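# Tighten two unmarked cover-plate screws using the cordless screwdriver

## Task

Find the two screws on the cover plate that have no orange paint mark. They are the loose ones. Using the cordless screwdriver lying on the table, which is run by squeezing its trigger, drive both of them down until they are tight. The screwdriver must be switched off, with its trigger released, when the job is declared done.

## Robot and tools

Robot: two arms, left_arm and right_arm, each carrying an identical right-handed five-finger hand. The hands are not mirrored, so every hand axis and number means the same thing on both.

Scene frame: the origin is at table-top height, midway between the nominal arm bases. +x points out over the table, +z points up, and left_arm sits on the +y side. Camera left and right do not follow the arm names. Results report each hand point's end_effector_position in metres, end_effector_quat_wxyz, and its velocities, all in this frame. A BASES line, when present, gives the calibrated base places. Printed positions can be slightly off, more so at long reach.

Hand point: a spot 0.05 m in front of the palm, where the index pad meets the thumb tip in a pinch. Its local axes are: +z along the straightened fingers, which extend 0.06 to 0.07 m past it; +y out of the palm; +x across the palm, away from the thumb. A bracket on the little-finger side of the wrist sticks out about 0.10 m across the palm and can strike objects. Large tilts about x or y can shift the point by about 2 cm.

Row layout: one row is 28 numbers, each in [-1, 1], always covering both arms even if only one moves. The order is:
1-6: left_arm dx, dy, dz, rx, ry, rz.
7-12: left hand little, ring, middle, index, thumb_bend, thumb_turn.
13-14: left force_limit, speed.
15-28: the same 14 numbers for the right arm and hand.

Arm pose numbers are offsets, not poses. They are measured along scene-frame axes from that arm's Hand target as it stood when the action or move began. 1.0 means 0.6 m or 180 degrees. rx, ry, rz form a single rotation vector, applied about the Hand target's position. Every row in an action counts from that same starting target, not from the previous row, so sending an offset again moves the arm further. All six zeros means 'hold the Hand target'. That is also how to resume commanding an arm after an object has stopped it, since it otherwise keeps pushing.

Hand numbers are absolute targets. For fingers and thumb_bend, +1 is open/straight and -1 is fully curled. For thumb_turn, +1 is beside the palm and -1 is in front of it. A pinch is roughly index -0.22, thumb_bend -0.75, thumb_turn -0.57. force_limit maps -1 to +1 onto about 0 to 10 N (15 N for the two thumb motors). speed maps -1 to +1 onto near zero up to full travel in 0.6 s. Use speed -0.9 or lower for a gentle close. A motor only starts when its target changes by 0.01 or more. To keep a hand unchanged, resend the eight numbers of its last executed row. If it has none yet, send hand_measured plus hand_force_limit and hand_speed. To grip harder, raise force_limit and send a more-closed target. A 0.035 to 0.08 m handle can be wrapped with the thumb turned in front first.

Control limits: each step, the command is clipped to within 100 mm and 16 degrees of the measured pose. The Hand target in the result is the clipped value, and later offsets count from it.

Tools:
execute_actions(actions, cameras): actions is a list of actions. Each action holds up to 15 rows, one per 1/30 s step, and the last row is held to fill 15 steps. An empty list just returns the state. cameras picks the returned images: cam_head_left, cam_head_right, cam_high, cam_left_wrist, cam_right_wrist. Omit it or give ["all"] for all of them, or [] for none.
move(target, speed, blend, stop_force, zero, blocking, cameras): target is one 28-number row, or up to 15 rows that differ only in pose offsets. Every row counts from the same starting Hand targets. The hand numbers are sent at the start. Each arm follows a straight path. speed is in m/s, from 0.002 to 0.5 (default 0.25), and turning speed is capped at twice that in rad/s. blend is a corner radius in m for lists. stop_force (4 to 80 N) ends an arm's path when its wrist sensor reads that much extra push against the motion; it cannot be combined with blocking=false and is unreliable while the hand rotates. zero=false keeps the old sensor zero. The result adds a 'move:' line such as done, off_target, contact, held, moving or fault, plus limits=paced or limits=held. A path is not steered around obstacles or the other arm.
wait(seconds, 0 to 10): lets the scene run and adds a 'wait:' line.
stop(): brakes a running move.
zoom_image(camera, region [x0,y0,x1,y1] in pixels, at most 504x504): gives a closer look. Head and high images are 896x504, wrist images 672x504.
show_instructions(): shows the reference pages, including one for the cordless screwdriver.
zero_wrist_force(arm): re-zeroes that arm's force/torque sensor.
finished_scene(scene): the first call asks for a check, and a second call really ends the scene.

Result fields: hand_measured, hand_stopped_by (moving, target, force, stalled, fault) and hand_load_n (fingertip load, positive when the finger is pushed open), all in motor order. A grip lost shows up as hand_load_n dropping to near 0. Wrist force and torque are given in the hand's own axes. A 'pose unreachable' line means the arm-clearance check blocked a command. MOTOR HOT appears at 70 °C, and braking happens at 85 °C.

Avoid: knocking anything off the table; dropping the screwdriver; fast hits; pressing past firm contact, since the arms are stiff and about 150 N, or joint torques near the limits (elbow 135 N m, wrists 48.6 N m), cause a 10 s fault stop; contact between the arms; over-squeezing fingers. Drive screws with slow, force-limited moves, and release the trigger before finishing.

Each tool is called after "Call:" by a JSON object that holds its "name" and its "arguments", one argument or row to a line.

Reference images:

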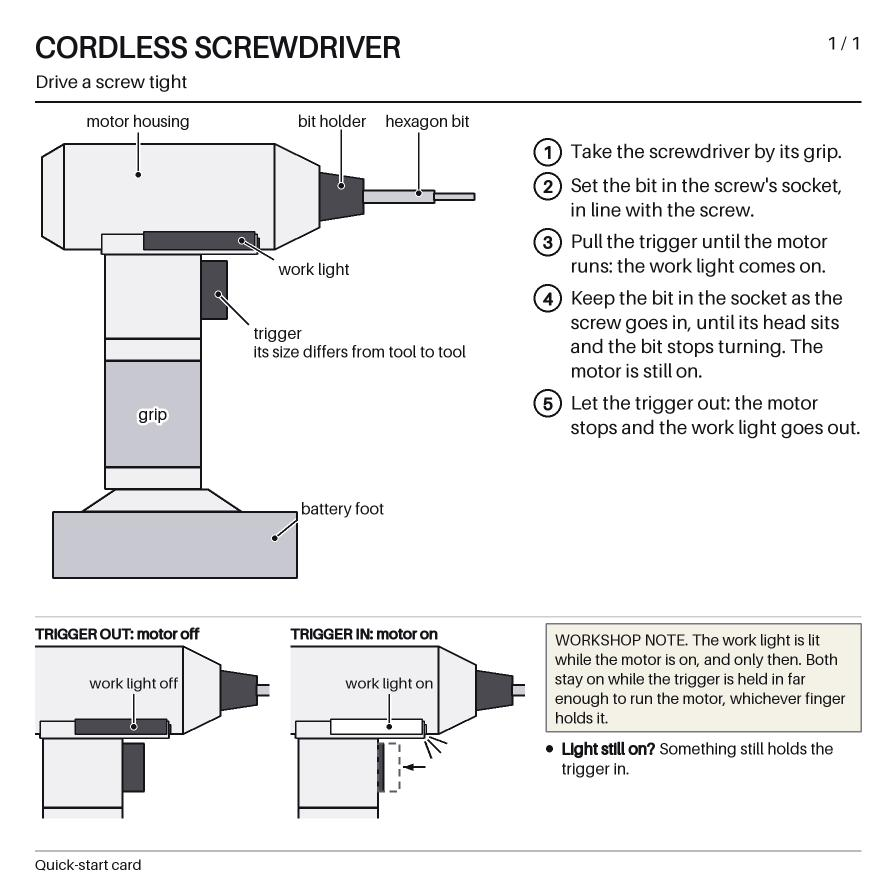

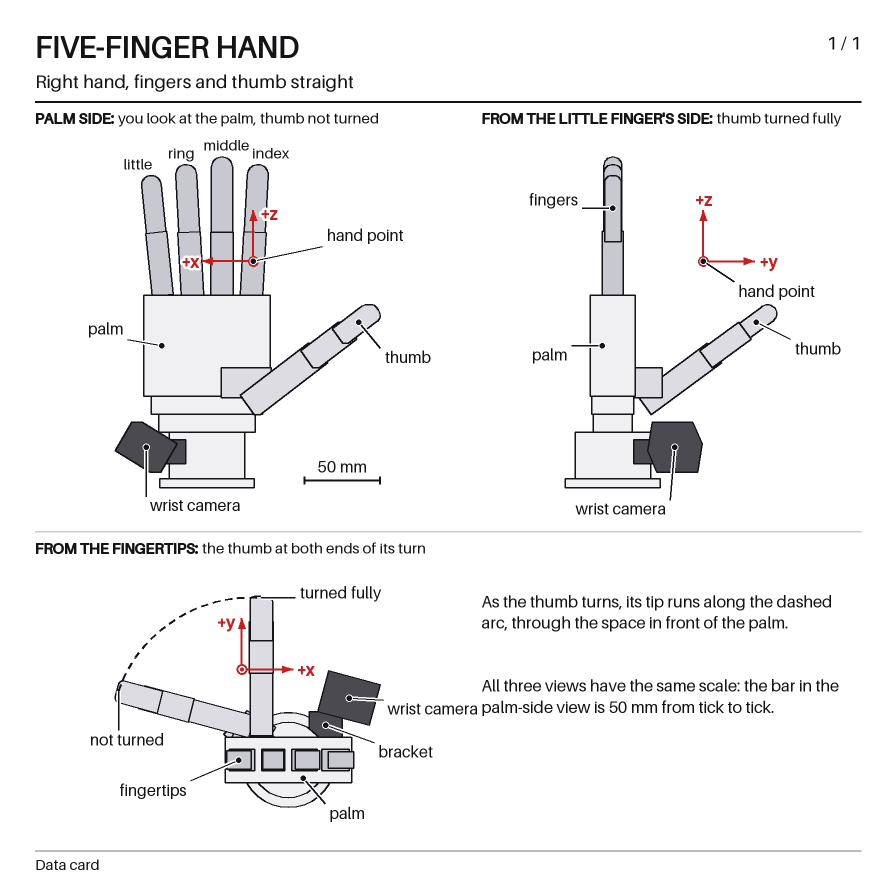

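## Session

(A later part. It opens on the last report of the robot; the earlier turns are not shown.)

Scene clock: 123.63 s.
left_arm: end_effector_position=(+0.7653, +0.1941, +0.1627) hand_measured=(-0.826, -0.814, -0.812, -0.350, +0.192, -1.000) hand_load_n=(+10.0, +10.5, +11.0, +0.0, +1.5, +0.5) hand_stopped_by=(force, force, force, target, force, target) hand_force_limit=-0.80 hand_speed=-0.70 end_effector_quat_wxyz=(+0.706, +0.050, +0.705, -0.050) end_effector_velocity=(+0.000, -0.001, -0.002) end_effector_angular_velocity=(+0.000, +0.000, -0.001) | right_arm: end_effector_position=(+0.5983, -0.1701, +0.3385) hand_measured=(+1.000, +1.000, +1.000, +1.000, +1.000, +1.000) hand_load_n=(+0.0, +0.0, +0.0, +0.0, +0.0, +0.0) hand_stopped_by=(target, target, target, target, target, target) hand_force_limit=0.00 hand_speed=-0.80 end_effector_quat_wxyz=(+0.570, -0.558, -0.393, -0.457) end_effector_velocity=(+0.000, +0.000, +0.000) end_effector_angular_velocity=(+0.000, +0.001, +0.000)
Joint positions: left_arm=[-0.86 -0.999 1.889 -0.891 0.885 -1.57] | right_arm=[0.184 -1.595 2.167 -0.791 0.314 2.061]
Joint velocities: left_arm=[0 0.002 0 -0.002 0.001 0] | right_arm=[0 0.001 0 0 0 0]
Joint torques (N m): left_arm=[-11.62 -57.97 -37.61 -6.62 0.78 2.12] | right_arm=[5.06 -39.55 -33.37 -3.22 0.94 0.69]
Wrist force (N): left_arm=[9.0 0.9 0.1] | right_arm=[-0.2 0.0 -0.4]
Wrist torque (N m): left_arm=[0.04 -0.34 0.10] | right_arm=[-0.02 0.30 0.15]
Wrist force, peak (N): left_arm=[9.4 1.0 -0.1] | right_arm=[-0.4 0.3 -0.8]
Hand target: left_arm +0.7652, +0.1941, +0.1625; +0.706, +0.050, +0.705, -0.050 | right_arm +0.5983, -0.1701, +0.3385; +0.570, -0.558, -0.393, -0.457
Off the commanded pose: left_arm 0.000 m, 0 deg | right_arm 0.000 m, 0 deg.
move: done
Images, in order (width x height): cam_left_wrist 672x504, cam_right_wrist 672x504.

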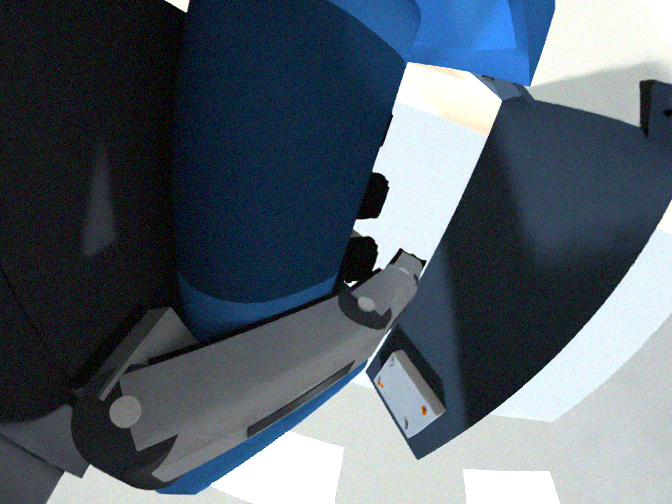

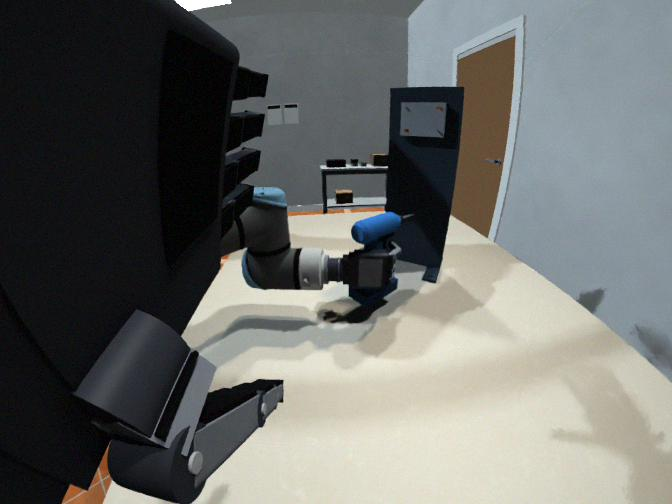

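Call:
{"name": "move", "arguments": {
  "target": [
    [0,0,0.1667,0,0,0.03,-0.97,-0.97,-0.97,-0.35,1,-1,-0.8,-0.7,0,0,0,0,0,0,1,1,1,1,1,1,0,-0.8],
    [0.0088,0.1118,0.368,0,0,0.139,-0.97,-0.97,-0.97,-0.35,1,-1,-0.8,-0.7,0,0,0,0,0,0,1,1,1,1,1,1,0,-0.8]
  ],
  "blend": [0.03,0],
  "speed": 0.1
}}

Scene clock: 127.97 s.
left_arm: end_effector_position=(+0.7708, +0.2609, +0.3836) hand_measured=(-0.826, -0.814, -0.812, -0.350, +1.000, -1.000) hand_load_n=(+10.0, +10.5, +11.0, +0.0, +0.0, +0.0) hand_stopped_by=(force, force, force, target, target, target) hand_force_limit=-0.80 hand_speed=-0.70 end_effector_quat_wxyz=(+0.700, -0.104, +0.699, +0.104) end_effector_velocity=(+0.000, +0.000, -0.002) end_effector_angular_velocity=(-0.002, -0.001, -0.003) | right_arm: end_effector_position=(+0.5983, -0.1701, +0.3385) hand_measured=(+1.000, +1.000, +1.000, +1.000, +1.000, +1.000) hand_load_n=(+0.0, +0.0, +0.0, +0.0, +0.0, +0.0) hand_stopped_by=(target, target, target, target, target, target) hand_force_limit=0.00 hand_speed=-0.80 end_effector_quat_wxyz=(+0.570, -0.558, -0.393, -0.457) end_effector_velocity=(+0.000, +0.000, -0.001) end_effector_angular_velocity=(+0.000, +0.001, +0.000)
Joint positions: left_arm=[-0.863 -1.154 1.643 -0.491 0.446 -1.569] | right_arm=[0.184 -1.595 2.167 -0.791 0.314 2.061]
Joint velocities: left_arm=[0.001 0 0.003 -0.004 0.003 -0.002] | right_arm=[0 0.001 0 0 0 0]
Joint torques (N m): left_arm=[-13.2 -54.42 -32.71 -5.23 0.59 -2.82] | right_arm=[2.82 -39.91 -33.95 -3.22 1.01 0.79]
Wrist force (N): left_arm=[8.7 0.6 0.0] | right_arm=[-0.7 0.1 -0.6]
Wrist torque (N m): left_arm=[0.00 -0.26 0.07] | right_arm=[0.01 0.37 0.12]
Wrist force, peak (N): left_arm=[11.5 1.4 -0.7] | right_arm=[-0.7 0.4 -0.7]
Hand target: left_arm +0.7707, +0.2608, +0.3833; +0.700, -0.104, +0.699, +0.104 | right_arm +0.5983, -0.1701, +0.3385; +0.570, -0.558, -0.393, -0.457
Off the commanded pose: left_arm 0.000 m, 0 deg | right_arm 0.000 m, 0 deg.
move: done

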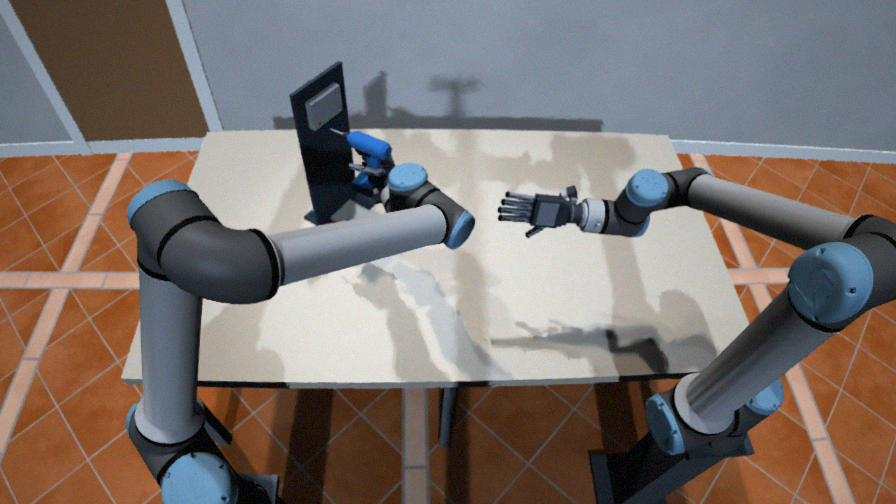

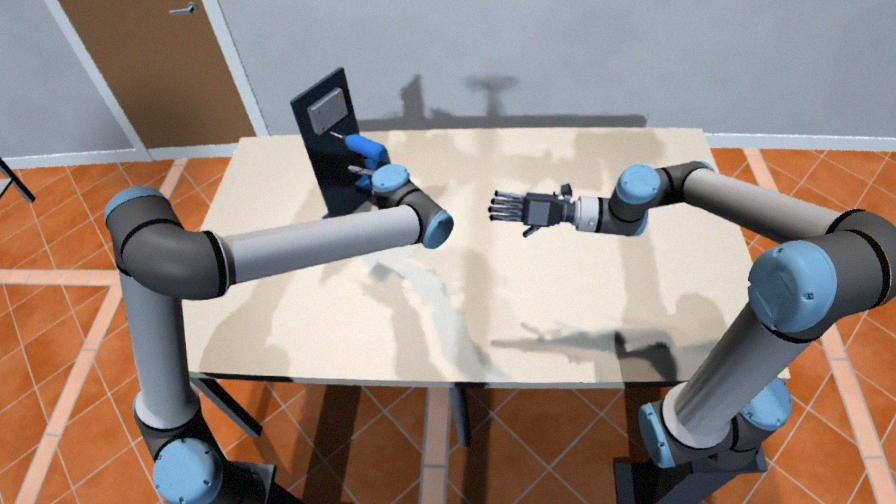

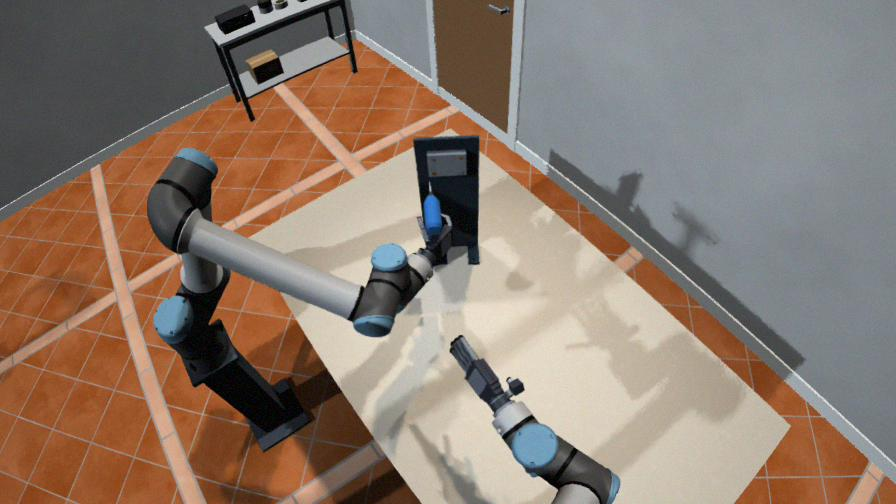

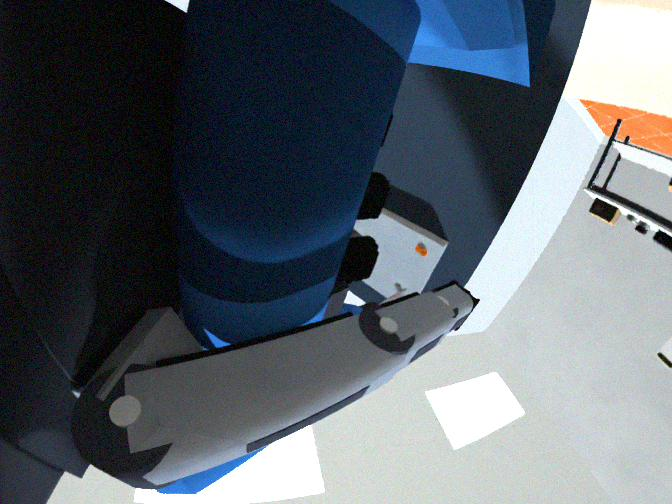

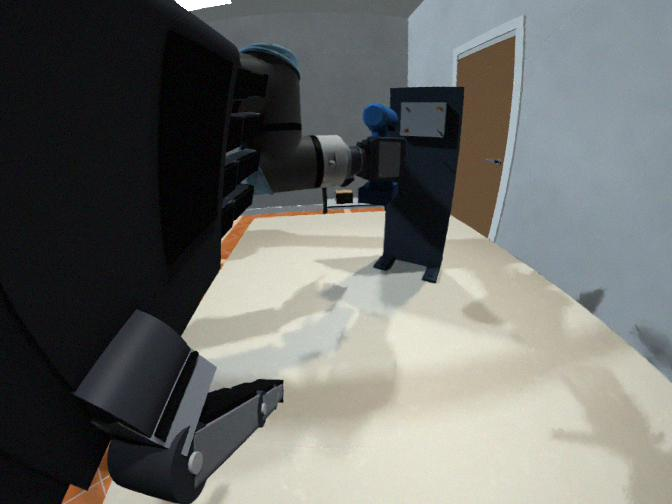

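Call:
{"name": "zoom_image", "arguments": {
  "camera": "cam_high",
  "region": [390, 120, 510, 280]
}}

Call:
{"name": "zoom_image", "arguments": {
  "camera": "cam_left_wrist",
  "region": [330, 160, 500, 330]
}}

Call:
{"name": "zoom_image", "arguments": {
  "camera": "cam_head_left",
  "region": [280, 50, 410, 230]
}}

Scaled by 3.150.

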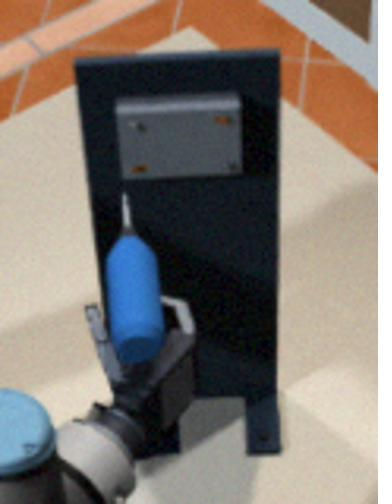

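Scaled by 2.965 from the camera's 672x504 image, which has a finer 960x720 frame.

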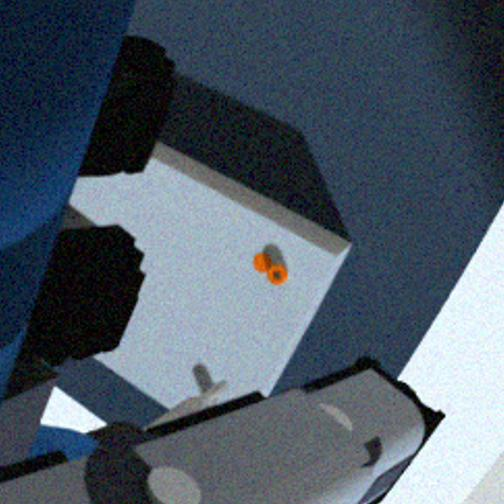

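Scaled by 2.800.

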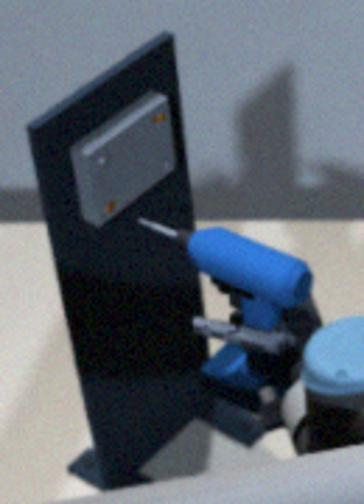

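Call:
{"name": "move", "arguments": {
  "target": [0.026,-0.015,0.058,0,0,0,-0.97,-0.97,-0.97,-0.35,1,-1,-0.8,-0.7,0.486,0.3835,0.0925,0,0,0.0917,1,1,1,1,1,1,0,-0.8],
  "speed": 0.2,
  "cameras": ["cam_left_wrist","cam_right_wrist","cam_head_left"]
}}

Scene clock: 131.67 s.
left_arm: end_effector_position=(+0.7864, +0.2517, +0.4181) hand_measured=(-0.826, -0.814, -0.812, -0.350, +1.000, -1.000) hand_load_n=(+10.0, +10.5, +10.5, +0.0, +0.0, -0.5) hand_stopped_by=(force, force, force, target, target, target) hand_force_limit=-0.80 hand_speed=-0.70 end_effector_quat_wxyz=(+0.700, -0.104, +0.699, +0.104) end_effector_velocity=(+0.000, +0.000, -0.001) end_effector_angular_velocity=(+0.000, +0.000, +0.000) | right_arm: end_effector_position=(+0.8898, +0.0604, +0.3943) hand_measured=(+1.000, +1.000, +1.000, +1.000, +1.000, +1.000) hand_load_n=(+0.0, +0.0, +0.0, +0.0, +0.0, +0.0) hand_stopped_by=(target, target, target, target, target, target) hand_force_limit=0.00 hand_speed=-0.80 end_effector_quat_wxyz=(+0.630, -0.496, -0.470, -0.370) end_effector_velocity=(+0.001, +0.000, +0.000) end_effector_angular_velocity=(+0.000, -0.001, +0.000)
Joint positions: left_arm=[-0.856 -1.152 1.572 -0.422 0.453 -1.569] | right_arm=[0.321 -0.982 1.262 -0.689 0.169 2.256]
Joint velocities: left_arm=[0 0.001 0.001 -0.001 0 0] | right_arm=[-0.001 0.001 -0.003 0 0 0.001]
Joint torques (N m): left_arm=[0.95 -58.34 -33.43 -5.79 0.72 -1.89] | right_arm=[-13.45 -87.34 -48.5 -1.1 3.04 0.46]
Wrist force (N): left_arm=[8.6 0.8 -0.2] | right_arm=[-0.4 0.3 -0.2]
Wrist torque (N m): left_arm=[0.05 -0.27 0.08] | right_arm=[0.00 0.33 0.13]
Wrist force, peak (N): left_arm=[9.2 0.8 -0.3] | right_arm=[-0.9 -1.6 -2.1]
Hand target: left_arm +0.7864, +0.2517, +0.4181; +0.700, -0.104, +0.699, +0.104 | right_arm +0.8900, +0.0603, +0.3943; +0.630, -0.496, -0.469, -0.370
Off the commanded pose: left_arm 0.000 m, 0 deg | right_arm 0.000 m, 0 deg.
move: done
Images, in order (width x height): cam_head_left 896x504, cam_left_wrist 672x504, cam_right_wrist 672x504.

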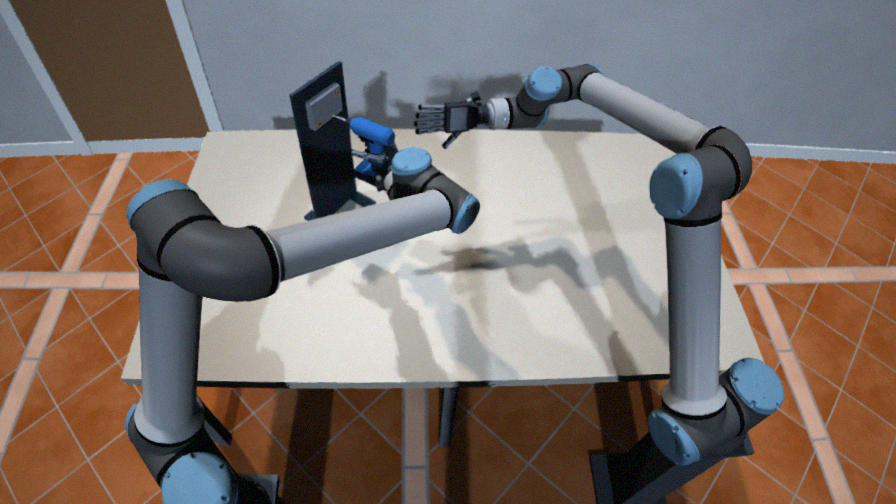

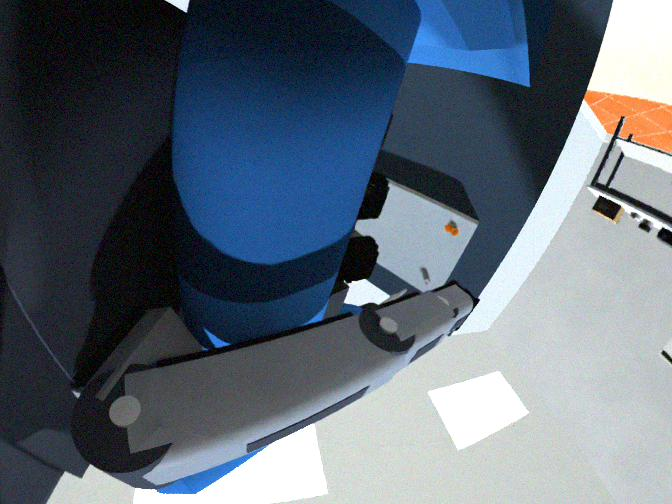

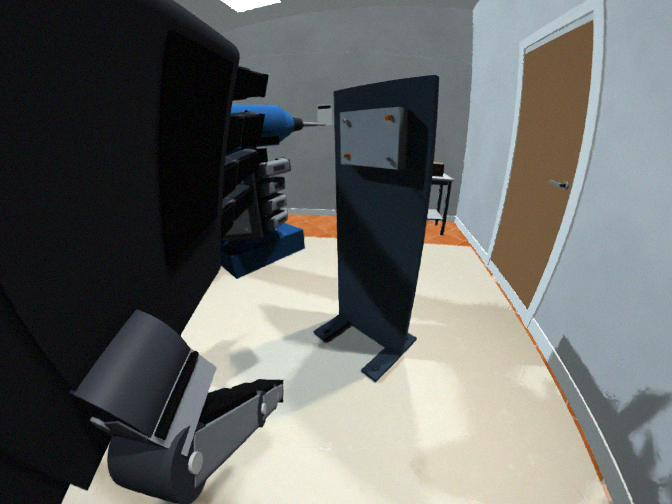

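Call:
{"name": "zoom_image", "arguments": {
  "camera": "cam_right_wrist",
  "region": [280, 80, 420, 180]
}}

Call:
{"name": "zoom_image", "arguments": {
  "camera": "cam_left_wrist",
  "region": [350, 200, 490, 320]
}}

Scaled by 3.600 from the camera's 672x504 image, which has a finer 960x720 frame.

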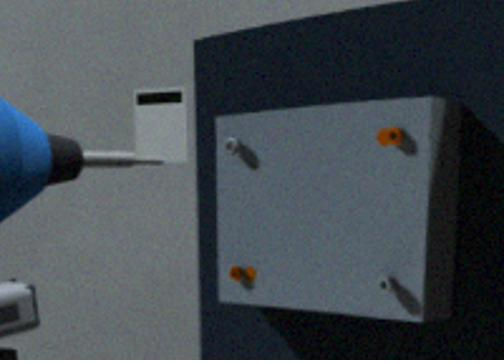

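Scaled by 3.600 from the camera's 672x504 image, which has a finer 960x720 frame.

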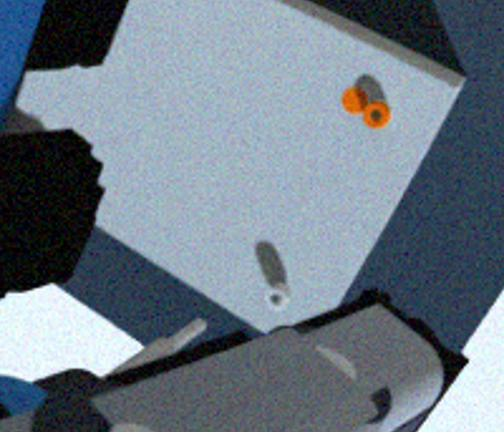

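Call:
{"name": "zoom_image", "arguments": {
  "camera": "cam_right_wrist",
  "region": [215, 80, 355, 290]
}}

Call:
{"name": "zoom_image", "arguments": {
  "camera": "cam_right_wrist",
  "region": [225, 215, 315, 285]
}}

Call:
{"name": "zoom_image", "arguments": {
  "camera": "cam_right_wrist",
  "region": [275, 105, 335, 140]
}}

Call:
{"name": "zoom_image", "arguments": {
  "camera": "cam_left_wrist",
  "region": [370, 265, 440, 315]
}}

Scaled by 2.400 from the camera's 672x504 image, which has a finer 960x720 frame.

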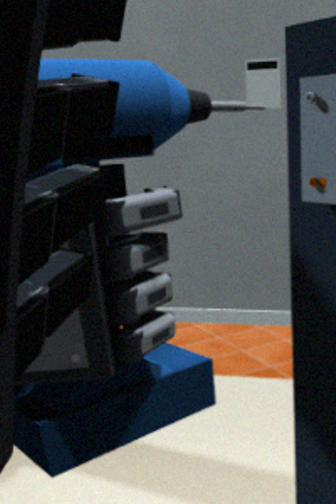

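Scaled by 5.600 from the camera's 672x504 image, which has a finer 960x720 frame.

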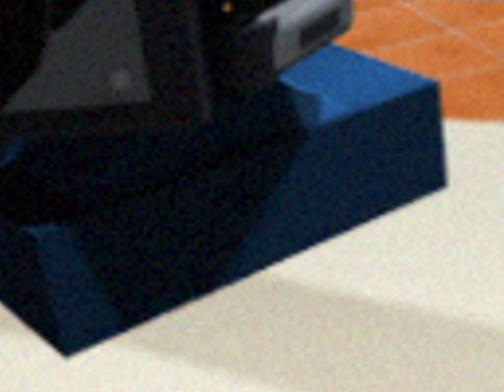

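Scaled by 8.400 from the camera's 672x504 image, which has a finer 960x720 frame.

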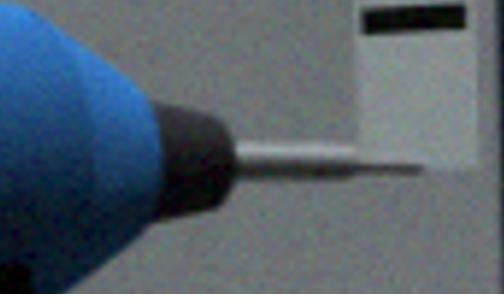

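Scaled by 7.200 from the camera's 672x504 image, which has a finer 960x720 frame.

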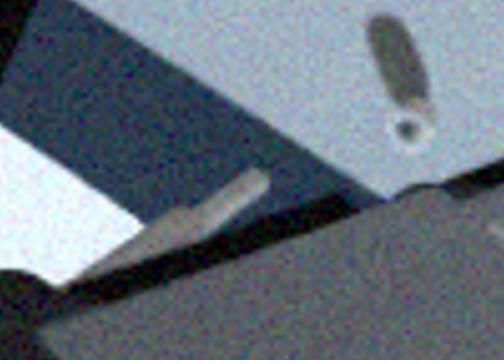

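Call:
{"name": "move", "arguments": {
  "target": [0.004,0.0515,0.01,0,0,-0.0389,-0.97,-0.97,-0.97,-0.35,1,-1,-0.8,-0.7,0,0,0,0,0,0,1,1,1,1,1,1,0,-0.8],
  "speed": 0.05,
  "stop_force": 12,
  "cameras": ["cam_high","cam_left_wrist","cam_right_wrist"]
}}

Call:
{"name": "zoom_image", "arguments": {
  "camera": "cam_right_wrist",
  "region": [280, 80, 420, 180]
}}

Call:
{"name": "zoom_image", "arguments": {
  "camera": "cam_left_wrist",
  "region": [370, 250, 470, 320]
}}

Call:
{"name": "zoom_image", "arguments": {
  "camera": "cam_high",
  "region": [390, 120, 510, 280]
}}

Call:
{"name": "zoom_image", "arguments": {
  "camera": "cam_right_wrist",
  "region": [225, 205, 335, 290]
}}

Scene clock: 137.20 s.
left_arm: end_effector_position=(+0.7889, +0.2826, +0.4242) hand_measured=(-0.826, -0.814, -0.812, -0.350, +1.000, -1.000) hand_load_n=(+10.0, +10.5, +11.0, +0.0, +0.0, +0.0) hand_stopped_by=(force, force, force, target, target, target) hand_force_limit=-0.80 hand_speed=-0.70 end_effector_quat_wxyz=(+0.705, -0.061, +0.704, +0.061) end_effector_velocity=(+0.000, +0.000, +0.000) end_effector_angular_velocity=(+0.001, +0.000, +0.000) | right_arm: end_effector_position=(+0.8900, +0.0603, +0.3943) hand_measured=(+1.000, +1.000, +1.000, +1.000, +1.000, +1.000) hand_load_n=(+0.0, +0.0, +0.0, +0.0, +0.0, -0.5) hand_stopped_by=(target, target, target, target, target, target) hand_force_limit=0.00 hand_speed=-0.80 end_effector_quat_wxyz=(+0.630, -0.496, -0.469, -0.370) end_effector_velocity=(+0.000, +0.000, +0.001) end_effector_angular_velocity=(+0.001, -0.001, +0.000)
Joint positions: left_arm=[-0.811 -1.222 1.662 -0.441 0.62 -1.569] | right_arm=[0.321 -0.982 1.262 -0.689 0.169 2.256]
Joint velocities: left_arm=[0 0 0 0.001 0 0.001] | right_arm=[0 -0.001 0 0 0 0]
Joint torques (N m): left_arm=[-14.66 -52.11 -52.7 1.31 0.69 2.88] | right_arm=[-11.59 -88.13 -37.71 -3.59 1.77 1.62]
Wrist force (N): left_arm=[8.4 0.6 0.2] | right_arm=[0.0 0.1 -0.2]
Wrist torque (N m): left_arm=[-0.02 -0.26 0.06] | right_arm=[-0.03 0.27 0.15]
Wrist force, peak (N): left_arm=[9.0 0.0 -0.2] | right_arm=[-0.3 0.7 -0.7]
Hand target: left_arm +0.7889, +0.2826, +0.4242; +0.705, -0.061, +0.704, +0.061 | right_arm +0.8900, +0.0603, +0.3943; +0.630, -0.496, -0.469, -0.370
Off the commanded pose: left_arm 0.000 m, 0 deg | right_arm 0.000 m, 0 deg.
move: done
Images, in order (width x height): cam_high 896x504, cam_left_wrist 672x504, cam_right_wrist 672x504.

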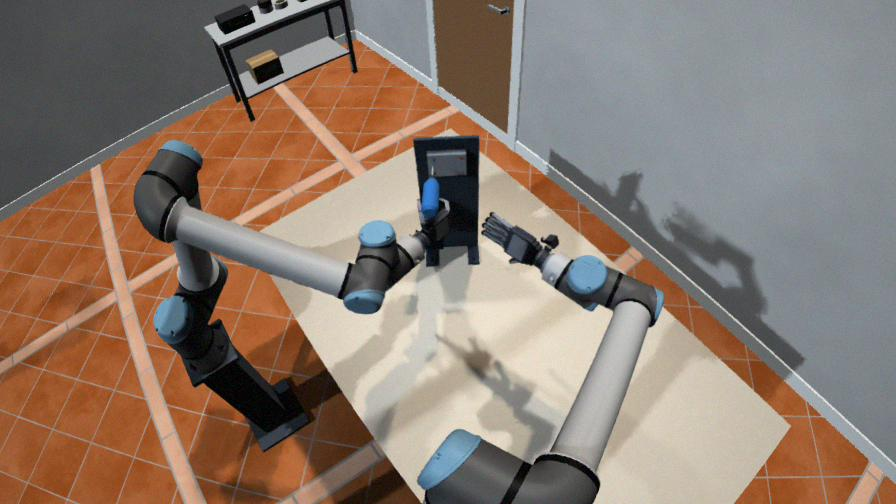

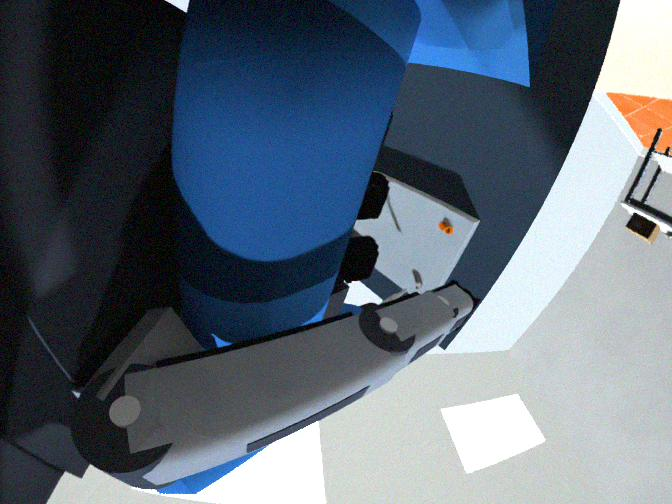

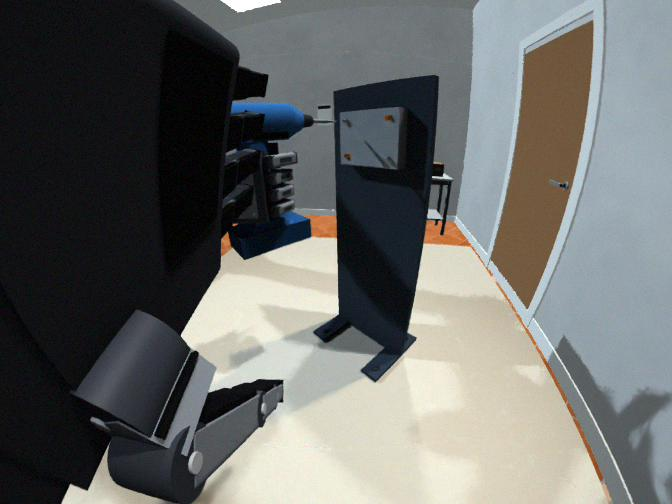

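Scaled by 3.600 from the camera's 672x504 image, which has a finer 960x720 frame.

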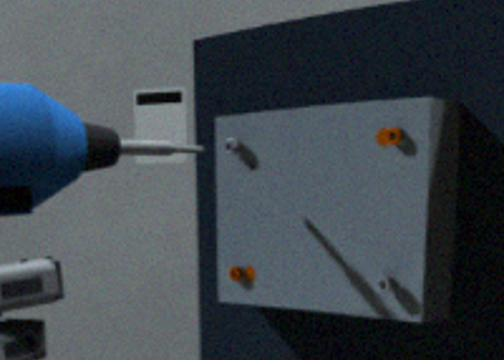

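Scaled by 5.040 from the camera's 672x504 image, which has a finer 960x720 frame.

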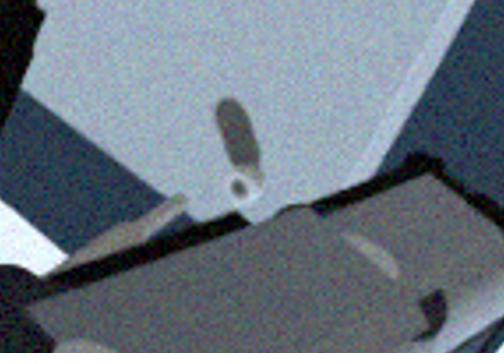

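Scaled by 3.150.

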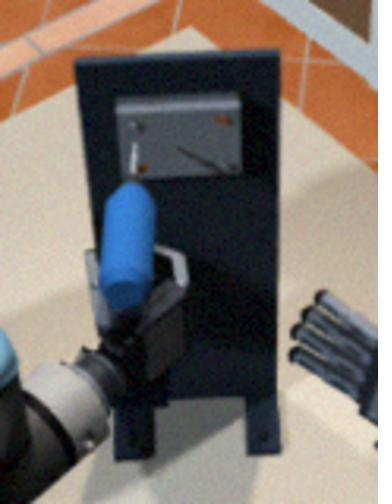

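Scaled by 4.582 from the camera's 672x504 image, which has a finer 960x720 frame.

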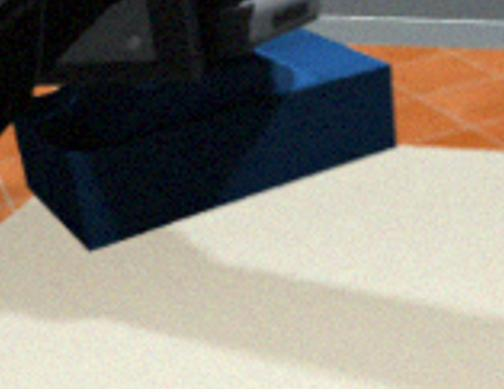

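Call:
{"name": "move", "arguments": {
  "target": [0.0052,0.0145,0.0025,0,0,0,-0.97,-0.97,-0.97,-0.35,1,-1,-0.8,-0.7,0,0,0,0,0,0,1,1,1,1,1,1,0,-0.8],
  "speed": 0.02,
  "stop_force": 6,
  "cameras": ["cam_left_wrist","cam_right_wrist"]
}}

Call:
{"name": "zoom_image", "arguments": {
  "camera": "cam_right_wrist",
  "region": [320, 100, 370, 140]
}}

Call:
{"name": "zoom_image", "arguments": {
  "camera": "cam_left_wrist",
  "region": [395, 270, 435, 300]
}}

Scene clock: 139.27 s.
left_arm: end_effector_position=(+0.7920, +0.2914, +0.4258) hand_measured=(-0.826, -0.814, -0.812, -0.350, +1.000, -1.000) hand_load_n=(+10.5, +10.5, +11.0, +0.0, +0.0, -0.5) hand_stopped_by=(force, force, force, target, target, target) hand_force_limit=-0.80 hand_speed=-0.70 end_effector_quat_wxyz=(+0.705, -0.061, +0.704, +0.061) end_effector_velocity=(+0.000, +0.001, +0.000) end_effector_angular_velocity=(+0.000, +0.000, +0.001) | right_arm: end_effector_position=(+0.8900, +0.0603, +0.3943) hand_measured=(+1.000, +1.000, +1.000, +1.000, +1.000, +1.000) hand_load_n=(+0.0, +0.0, +0.0, +0.0, +0.0, +0.0) hand_stopped_by=(target, target, target, target, target, target) hand_force_limit=0.00 hand_speed=-0.80 end_effector_quat_wxyz=(+0.630, -0.496, -0.469, -0.370) end_effector_velocity=(+0.000, +0.000, -0.001) end_effector_angular_velocity=(+0.000, +0.001, +0.000)
Joint positions: left_arm=[-0.799 -1.225 1.664 -0.44 0.632 -1.569] | right_arm=[0.321 -0.982 1.262 -0.689 0.169 2.256]
Joint velocities: left_arm=[0.001 0 0 0 0 0] | right_arm=[0 0.001 0 0 0 0]
Joint torques (N m): left_arm=[-15.48 -61.94 -46.26 -2.38 -1.96 2.26] | right_arm=[-11.48 -87.97 -38.6 -3.68 0.98 1.46]
Wrist force (N): left_arm=[8.5 0.8 0.0] | right_arm=[-0.1 0.5 0.0]
Wrist torque (N m): left_arm=[0.04 -0.26 0.07] | right_arm=[0.02 0.28 0.16]
Wrist force, peak (N): left_arm=[8.8 0.6 0.0] | right_arm=[-0.1 0.7 -0.7]
Hand target: left_arm +0.7920, +0.2913, +0.4257; +0.705, -0.061, +0.704, +0.061 | right_arm +0.8900, +0.0603, +0.3943; +0.630, -0.496, -0.469, -0.370
Off the commanded pose: left_arm 0.000 m, 0 deg | right_arm 0.000 m, 0 deg.
move: done
Images, in order (width x height): cam_left_wrist 672x504, cam_right_wrist 672x504.

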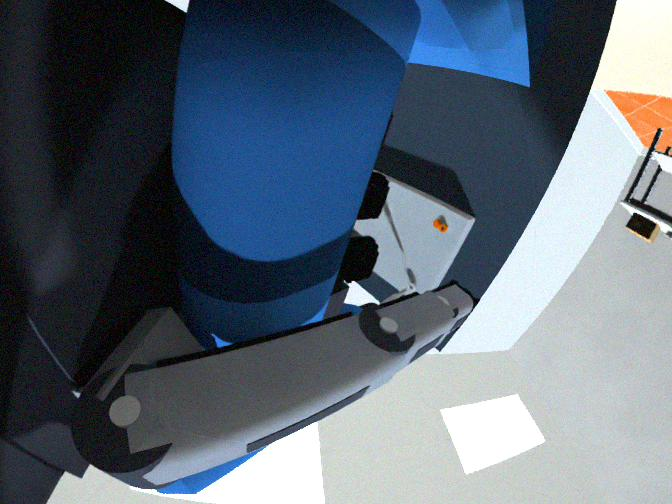

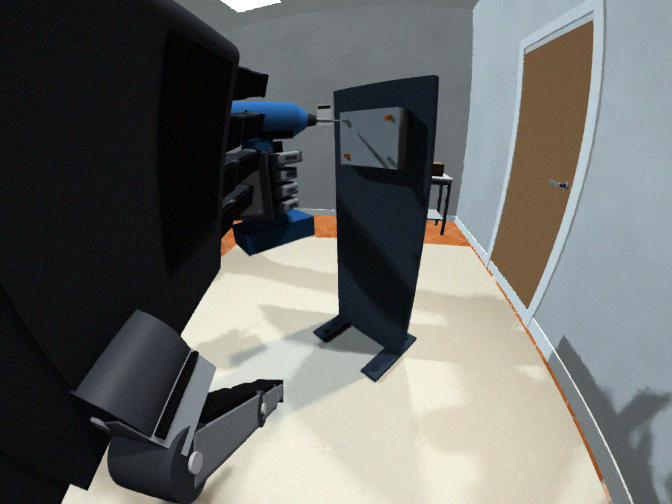

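Scaled by 10.080 from the camera's 672x504 image, which has a finer 960x720 frame.

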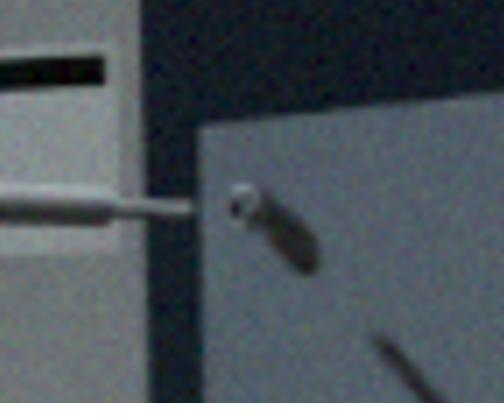

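Scaled by 12.600 from the camera's 672x504 image, which has a finer 960x720 frame.

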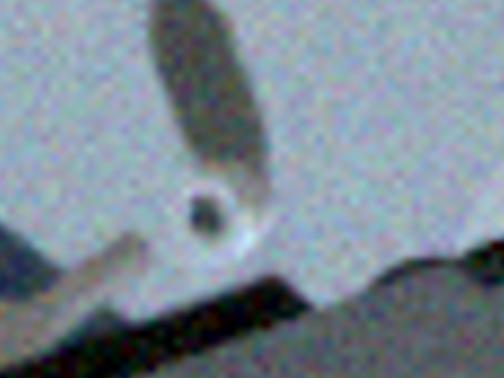

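Call:
{"name": "move", "arguments": {
  "target": [0.0039,0.0074,0.0008,0,0,0,-0.97,-0.97,-0.97,-0.35,1,-1,-0.8,-0.7,0,0,0,0,0,0,1,1,1,1,1,1,0,-0.8],
  "speed": 0.01,
  "stop_force": 5,
  "cameras": ["cam_left_wrist","cam_right_wrist"]
}}

Call:
{"name": "zoom_image", "arguments": {
  "camera": "cam_right_wrist",
  "region": [320, 100, 370, 140]
}}

Call:
{"name": "zoom_image", "arguments": {
  "camera": "cam_left_wrist",
  "region": [395, 275, 425, 300]
}}

Scene clock: 141.13 s.
left_arm: end_effector_position=(+0.7944, +0.2958, +0.4262) hand_measured=(-0.826, -0.814, -0.812, -0.350, +1.000, -1.000) hand_load_n=(+10.0, +10.5, +11.0, +0.0, +0.0, +0.0) hand_stopped_by=(force, force, force, target, target, target) hand_force_limit=-0.80 hand_speed=-0.70 end_effector_quat_wxyz=(+0.705, -0.061, +0.704, +0.061) end_effector_velocity=(+0.000, +0.000, +0.000) end_effector_angular_velocity=(+0.000, +0.000, -0.001) | right_arm: end_effector_position=(+0.8900, +0.0603, +0.3943) hand_measured=(+1.000, +1.000, +1.000, +1.000, +1.000, +1.000) hand_load_n=(+0.0, +0.0, +0.0, +0.0, +0.0, +0.0) hand_stopped_by=(target, target, target, target, target, target) hand_force_limit=0.00 hand_speed=-0.80 end_effector_quat_wxyz=(+0.630, -0.496, -0.469, -0.370) end_effector_velocity=(+0.000, +0.000, +0.001) end_effector_angular_velocity=(+0.000, +0.000, +0.000)
Joint positions: left_arm=[-0.793 -1.226 1.664 -0.439 0.639 -1.569] | right_arm=[0.321 -0.982 1.262 -0.689 0.169 2.256]
Joint velocities: left_arm=[0 0 0 0 0 0] | right_arm=[0 -0.001 0 0.001 0 0]
Joint torques (N m): left_arm=[-14.11 -86.85 -53.65 -1.04 -1.22 0.96] | right_arm=[-9.42 -88.47 -38.37 -3.5 1.13 1.5]
Wrist force (N): left_arm=[8.6 0.7 -0.1] | right_arm=[-0.5 0.3 -0.2]
Wrist torque (N m): left_arm=[0.03 -0.28 0.08] | right_arm=[0.00 0.34 0.13]
Wrist force, peak (N): left_arm=[8.8 0.6 0.4] | right_arm=[-0.6 0.2 -0.6]
Hand target: left_arm +0.7944, +0.2958, +0.4262; +0.705, -0.061, +0.704, +0.061 | right_arm +0.8900, +0.0603, +0.3943; +0.630, -0.496, -0.469, -0.370
Off the commanded pose: left_arm 0.000 m, 0 deg | right_arm 0.000 m, 0 deg.
move: done
Images, in order (width x height): cam_left_wrist 672x504, cam_right_wrist 672x504.

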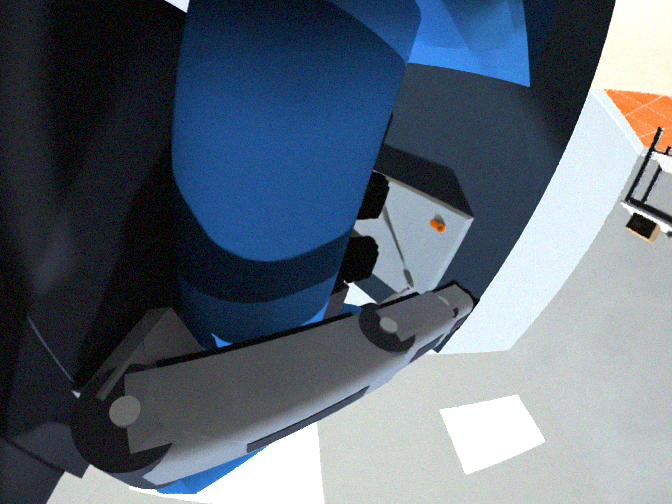

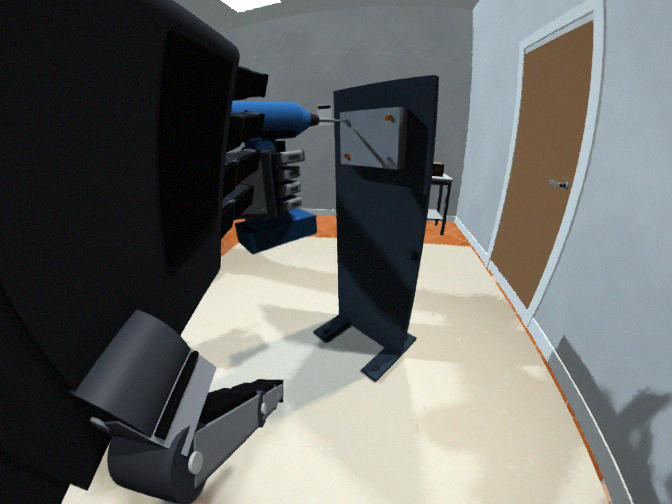

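Scaled by 10.080 from the camera's 672x504 image, which has a finer 960x720 frame.

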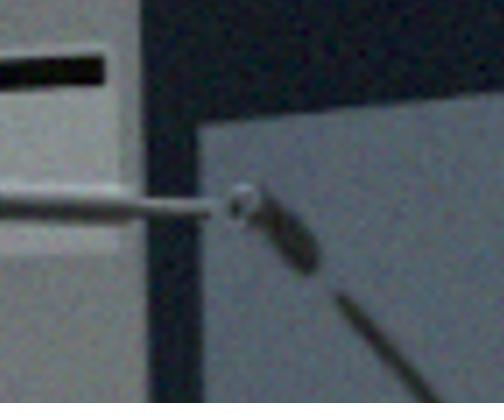

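Scaled by 16.800 from the camera's 672x504 image, which has a finer 960x720 frame.

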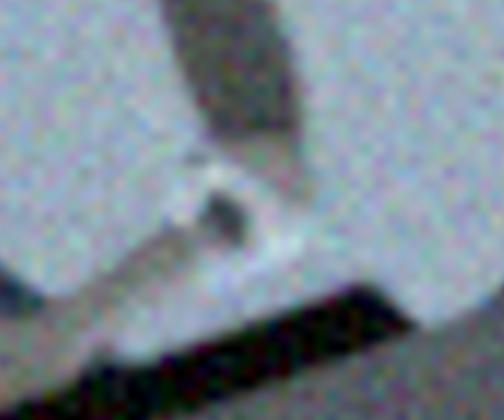

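Call:
{"name": "move", "arguments": {
  "target": [0.0029,0.0041,0.001,0,0,0,-0.97,-0.97,-0.97,-0.35,1,-1,-0.8,-0.7,0,0,0,0,0,0,1,1,1,1,1,1,0,-0.8],
  "speed": 0.005,
  "stop_force": 4,
  "cameras": ["cam_left_wrist","cam_right_wrist"]
}}

Call:
{"name": "zoom_image", "arguments": {
  "camera": "cam_right_wrist",
  "region": [330, 110, 355, 130]
}}

Call:
{"name": "zoom_image", "arguments": {
  "camera": "cam_left_wrist",
  "region": [395, 275, 425, 300]
}}

Scene clock: 142.80 s.
left_arm: end_effector_position=(+0.7962, +0.2983, +0.4269) hand_measured=(-0.826, -0.814, -0.812, -0.350, +1.000, -1.000) hand_load_n=(+10.0, +10.5, +10.5, +0.0, +0.0, +0.0) hand_stopped_by=(force, force, force, target, target, target) hand_force_limit=-0.80 hand_speed=-0.70 end_effector_quat_wxyz=(+0.705, -0.061, +0.704, +0.061) end_effector_velocity=(+0.000, -0.001, -0.001) end_effector_angular_velocity=(+0.002, +0.001, -0.001) | right_arm: end_effector_position=(+0.8900, +0.0603, +0.3943) hand_measured=(+1.000, +1.000, +1.000, +1.000, +1.000, +1.000) hand_load_n=(-0.5, +0.0, +0.0, +0.0, +0.0, +0.0) hand_stopped_by=(target, target, target, target, target, target) hand_force_limit=0.00 hand_speed=-0.80 end_effector_quat_wxyz=(+0.630, -0.496, -0.469, -0.370) end_effector_velocity=(+0.000, +0.000, +0.001) end_effector_angular_velocity=(+0.000, +0.000, +0.000)
Joint positions: left_arm=[-0.788 -1.226 1.663 -0.438 0.643 -1.569] | right_arm=[0.321 -0.982 1.262 -0.689 0.169 2.256]
Joint velocities: left_arm=[-0.001 0.001 0 -0.001 0 0.002] | right_arm=[0 -0.001 0 0.001 0 0]
Joint torques (N m): left_arm=[-8.65 -72.5 -51.14 -0.03 -0.6 -0.84] | right_arm=[-9.68 -87.65 -39.5 -3.61 1.02 1.42]
Wrist force (N): left_arm=[8.6 1.1 -0.1] | right_arm=[0.0 0.0 -0.2]
Wrist torque (N m): left_arm=[0.09 -0.27 0.09] | right_arm=[-0.04 0.27 0.15]
Wrist force, peak (N): left_arm=[8.7 1.0 0.4] | right_arm=[-0.8 0.0 -0.4]
Hand target: left_arm +0.7961, +0.2982, +0.4268; +0.705, -0.061, +0.704, +0.061 | right_arm +0.8900, +0.0603, +0.3943; +0.630, -0.496, -0.469, -0.370
Off the commanded pose: left_arm 0.000 m, 0 deg | right_arm 0.000 m, 0 deg.
move: done
Images, in order (width x height): cam_left_wrist 672x504, cam_right_wrist 672x504.

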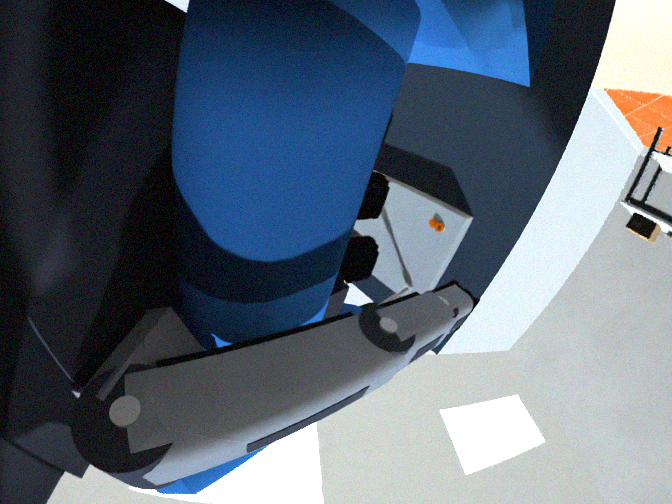

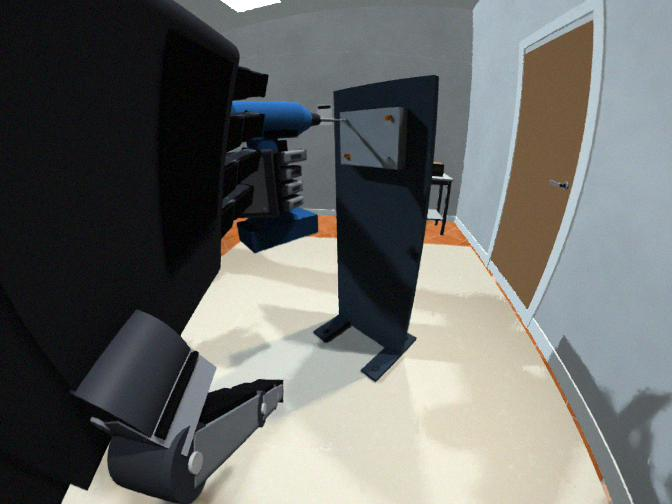

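Scaled by 20.160 from the camera's 672x504 image, which has a finer 960x720 frame.

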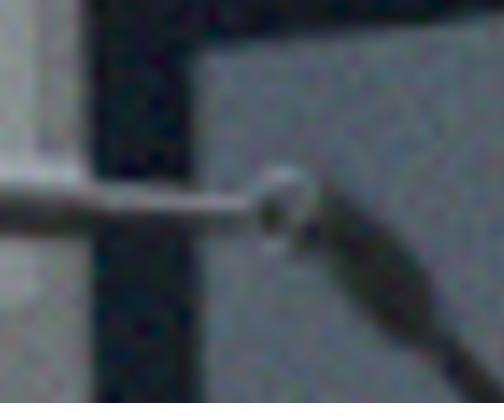

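Scaled by 16.800 from the camera's 672x504 image, which has a finer 960x720 frame.

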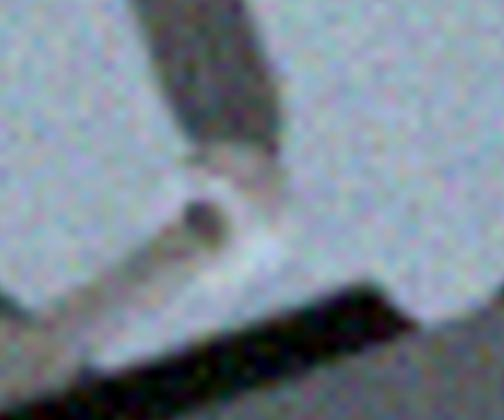

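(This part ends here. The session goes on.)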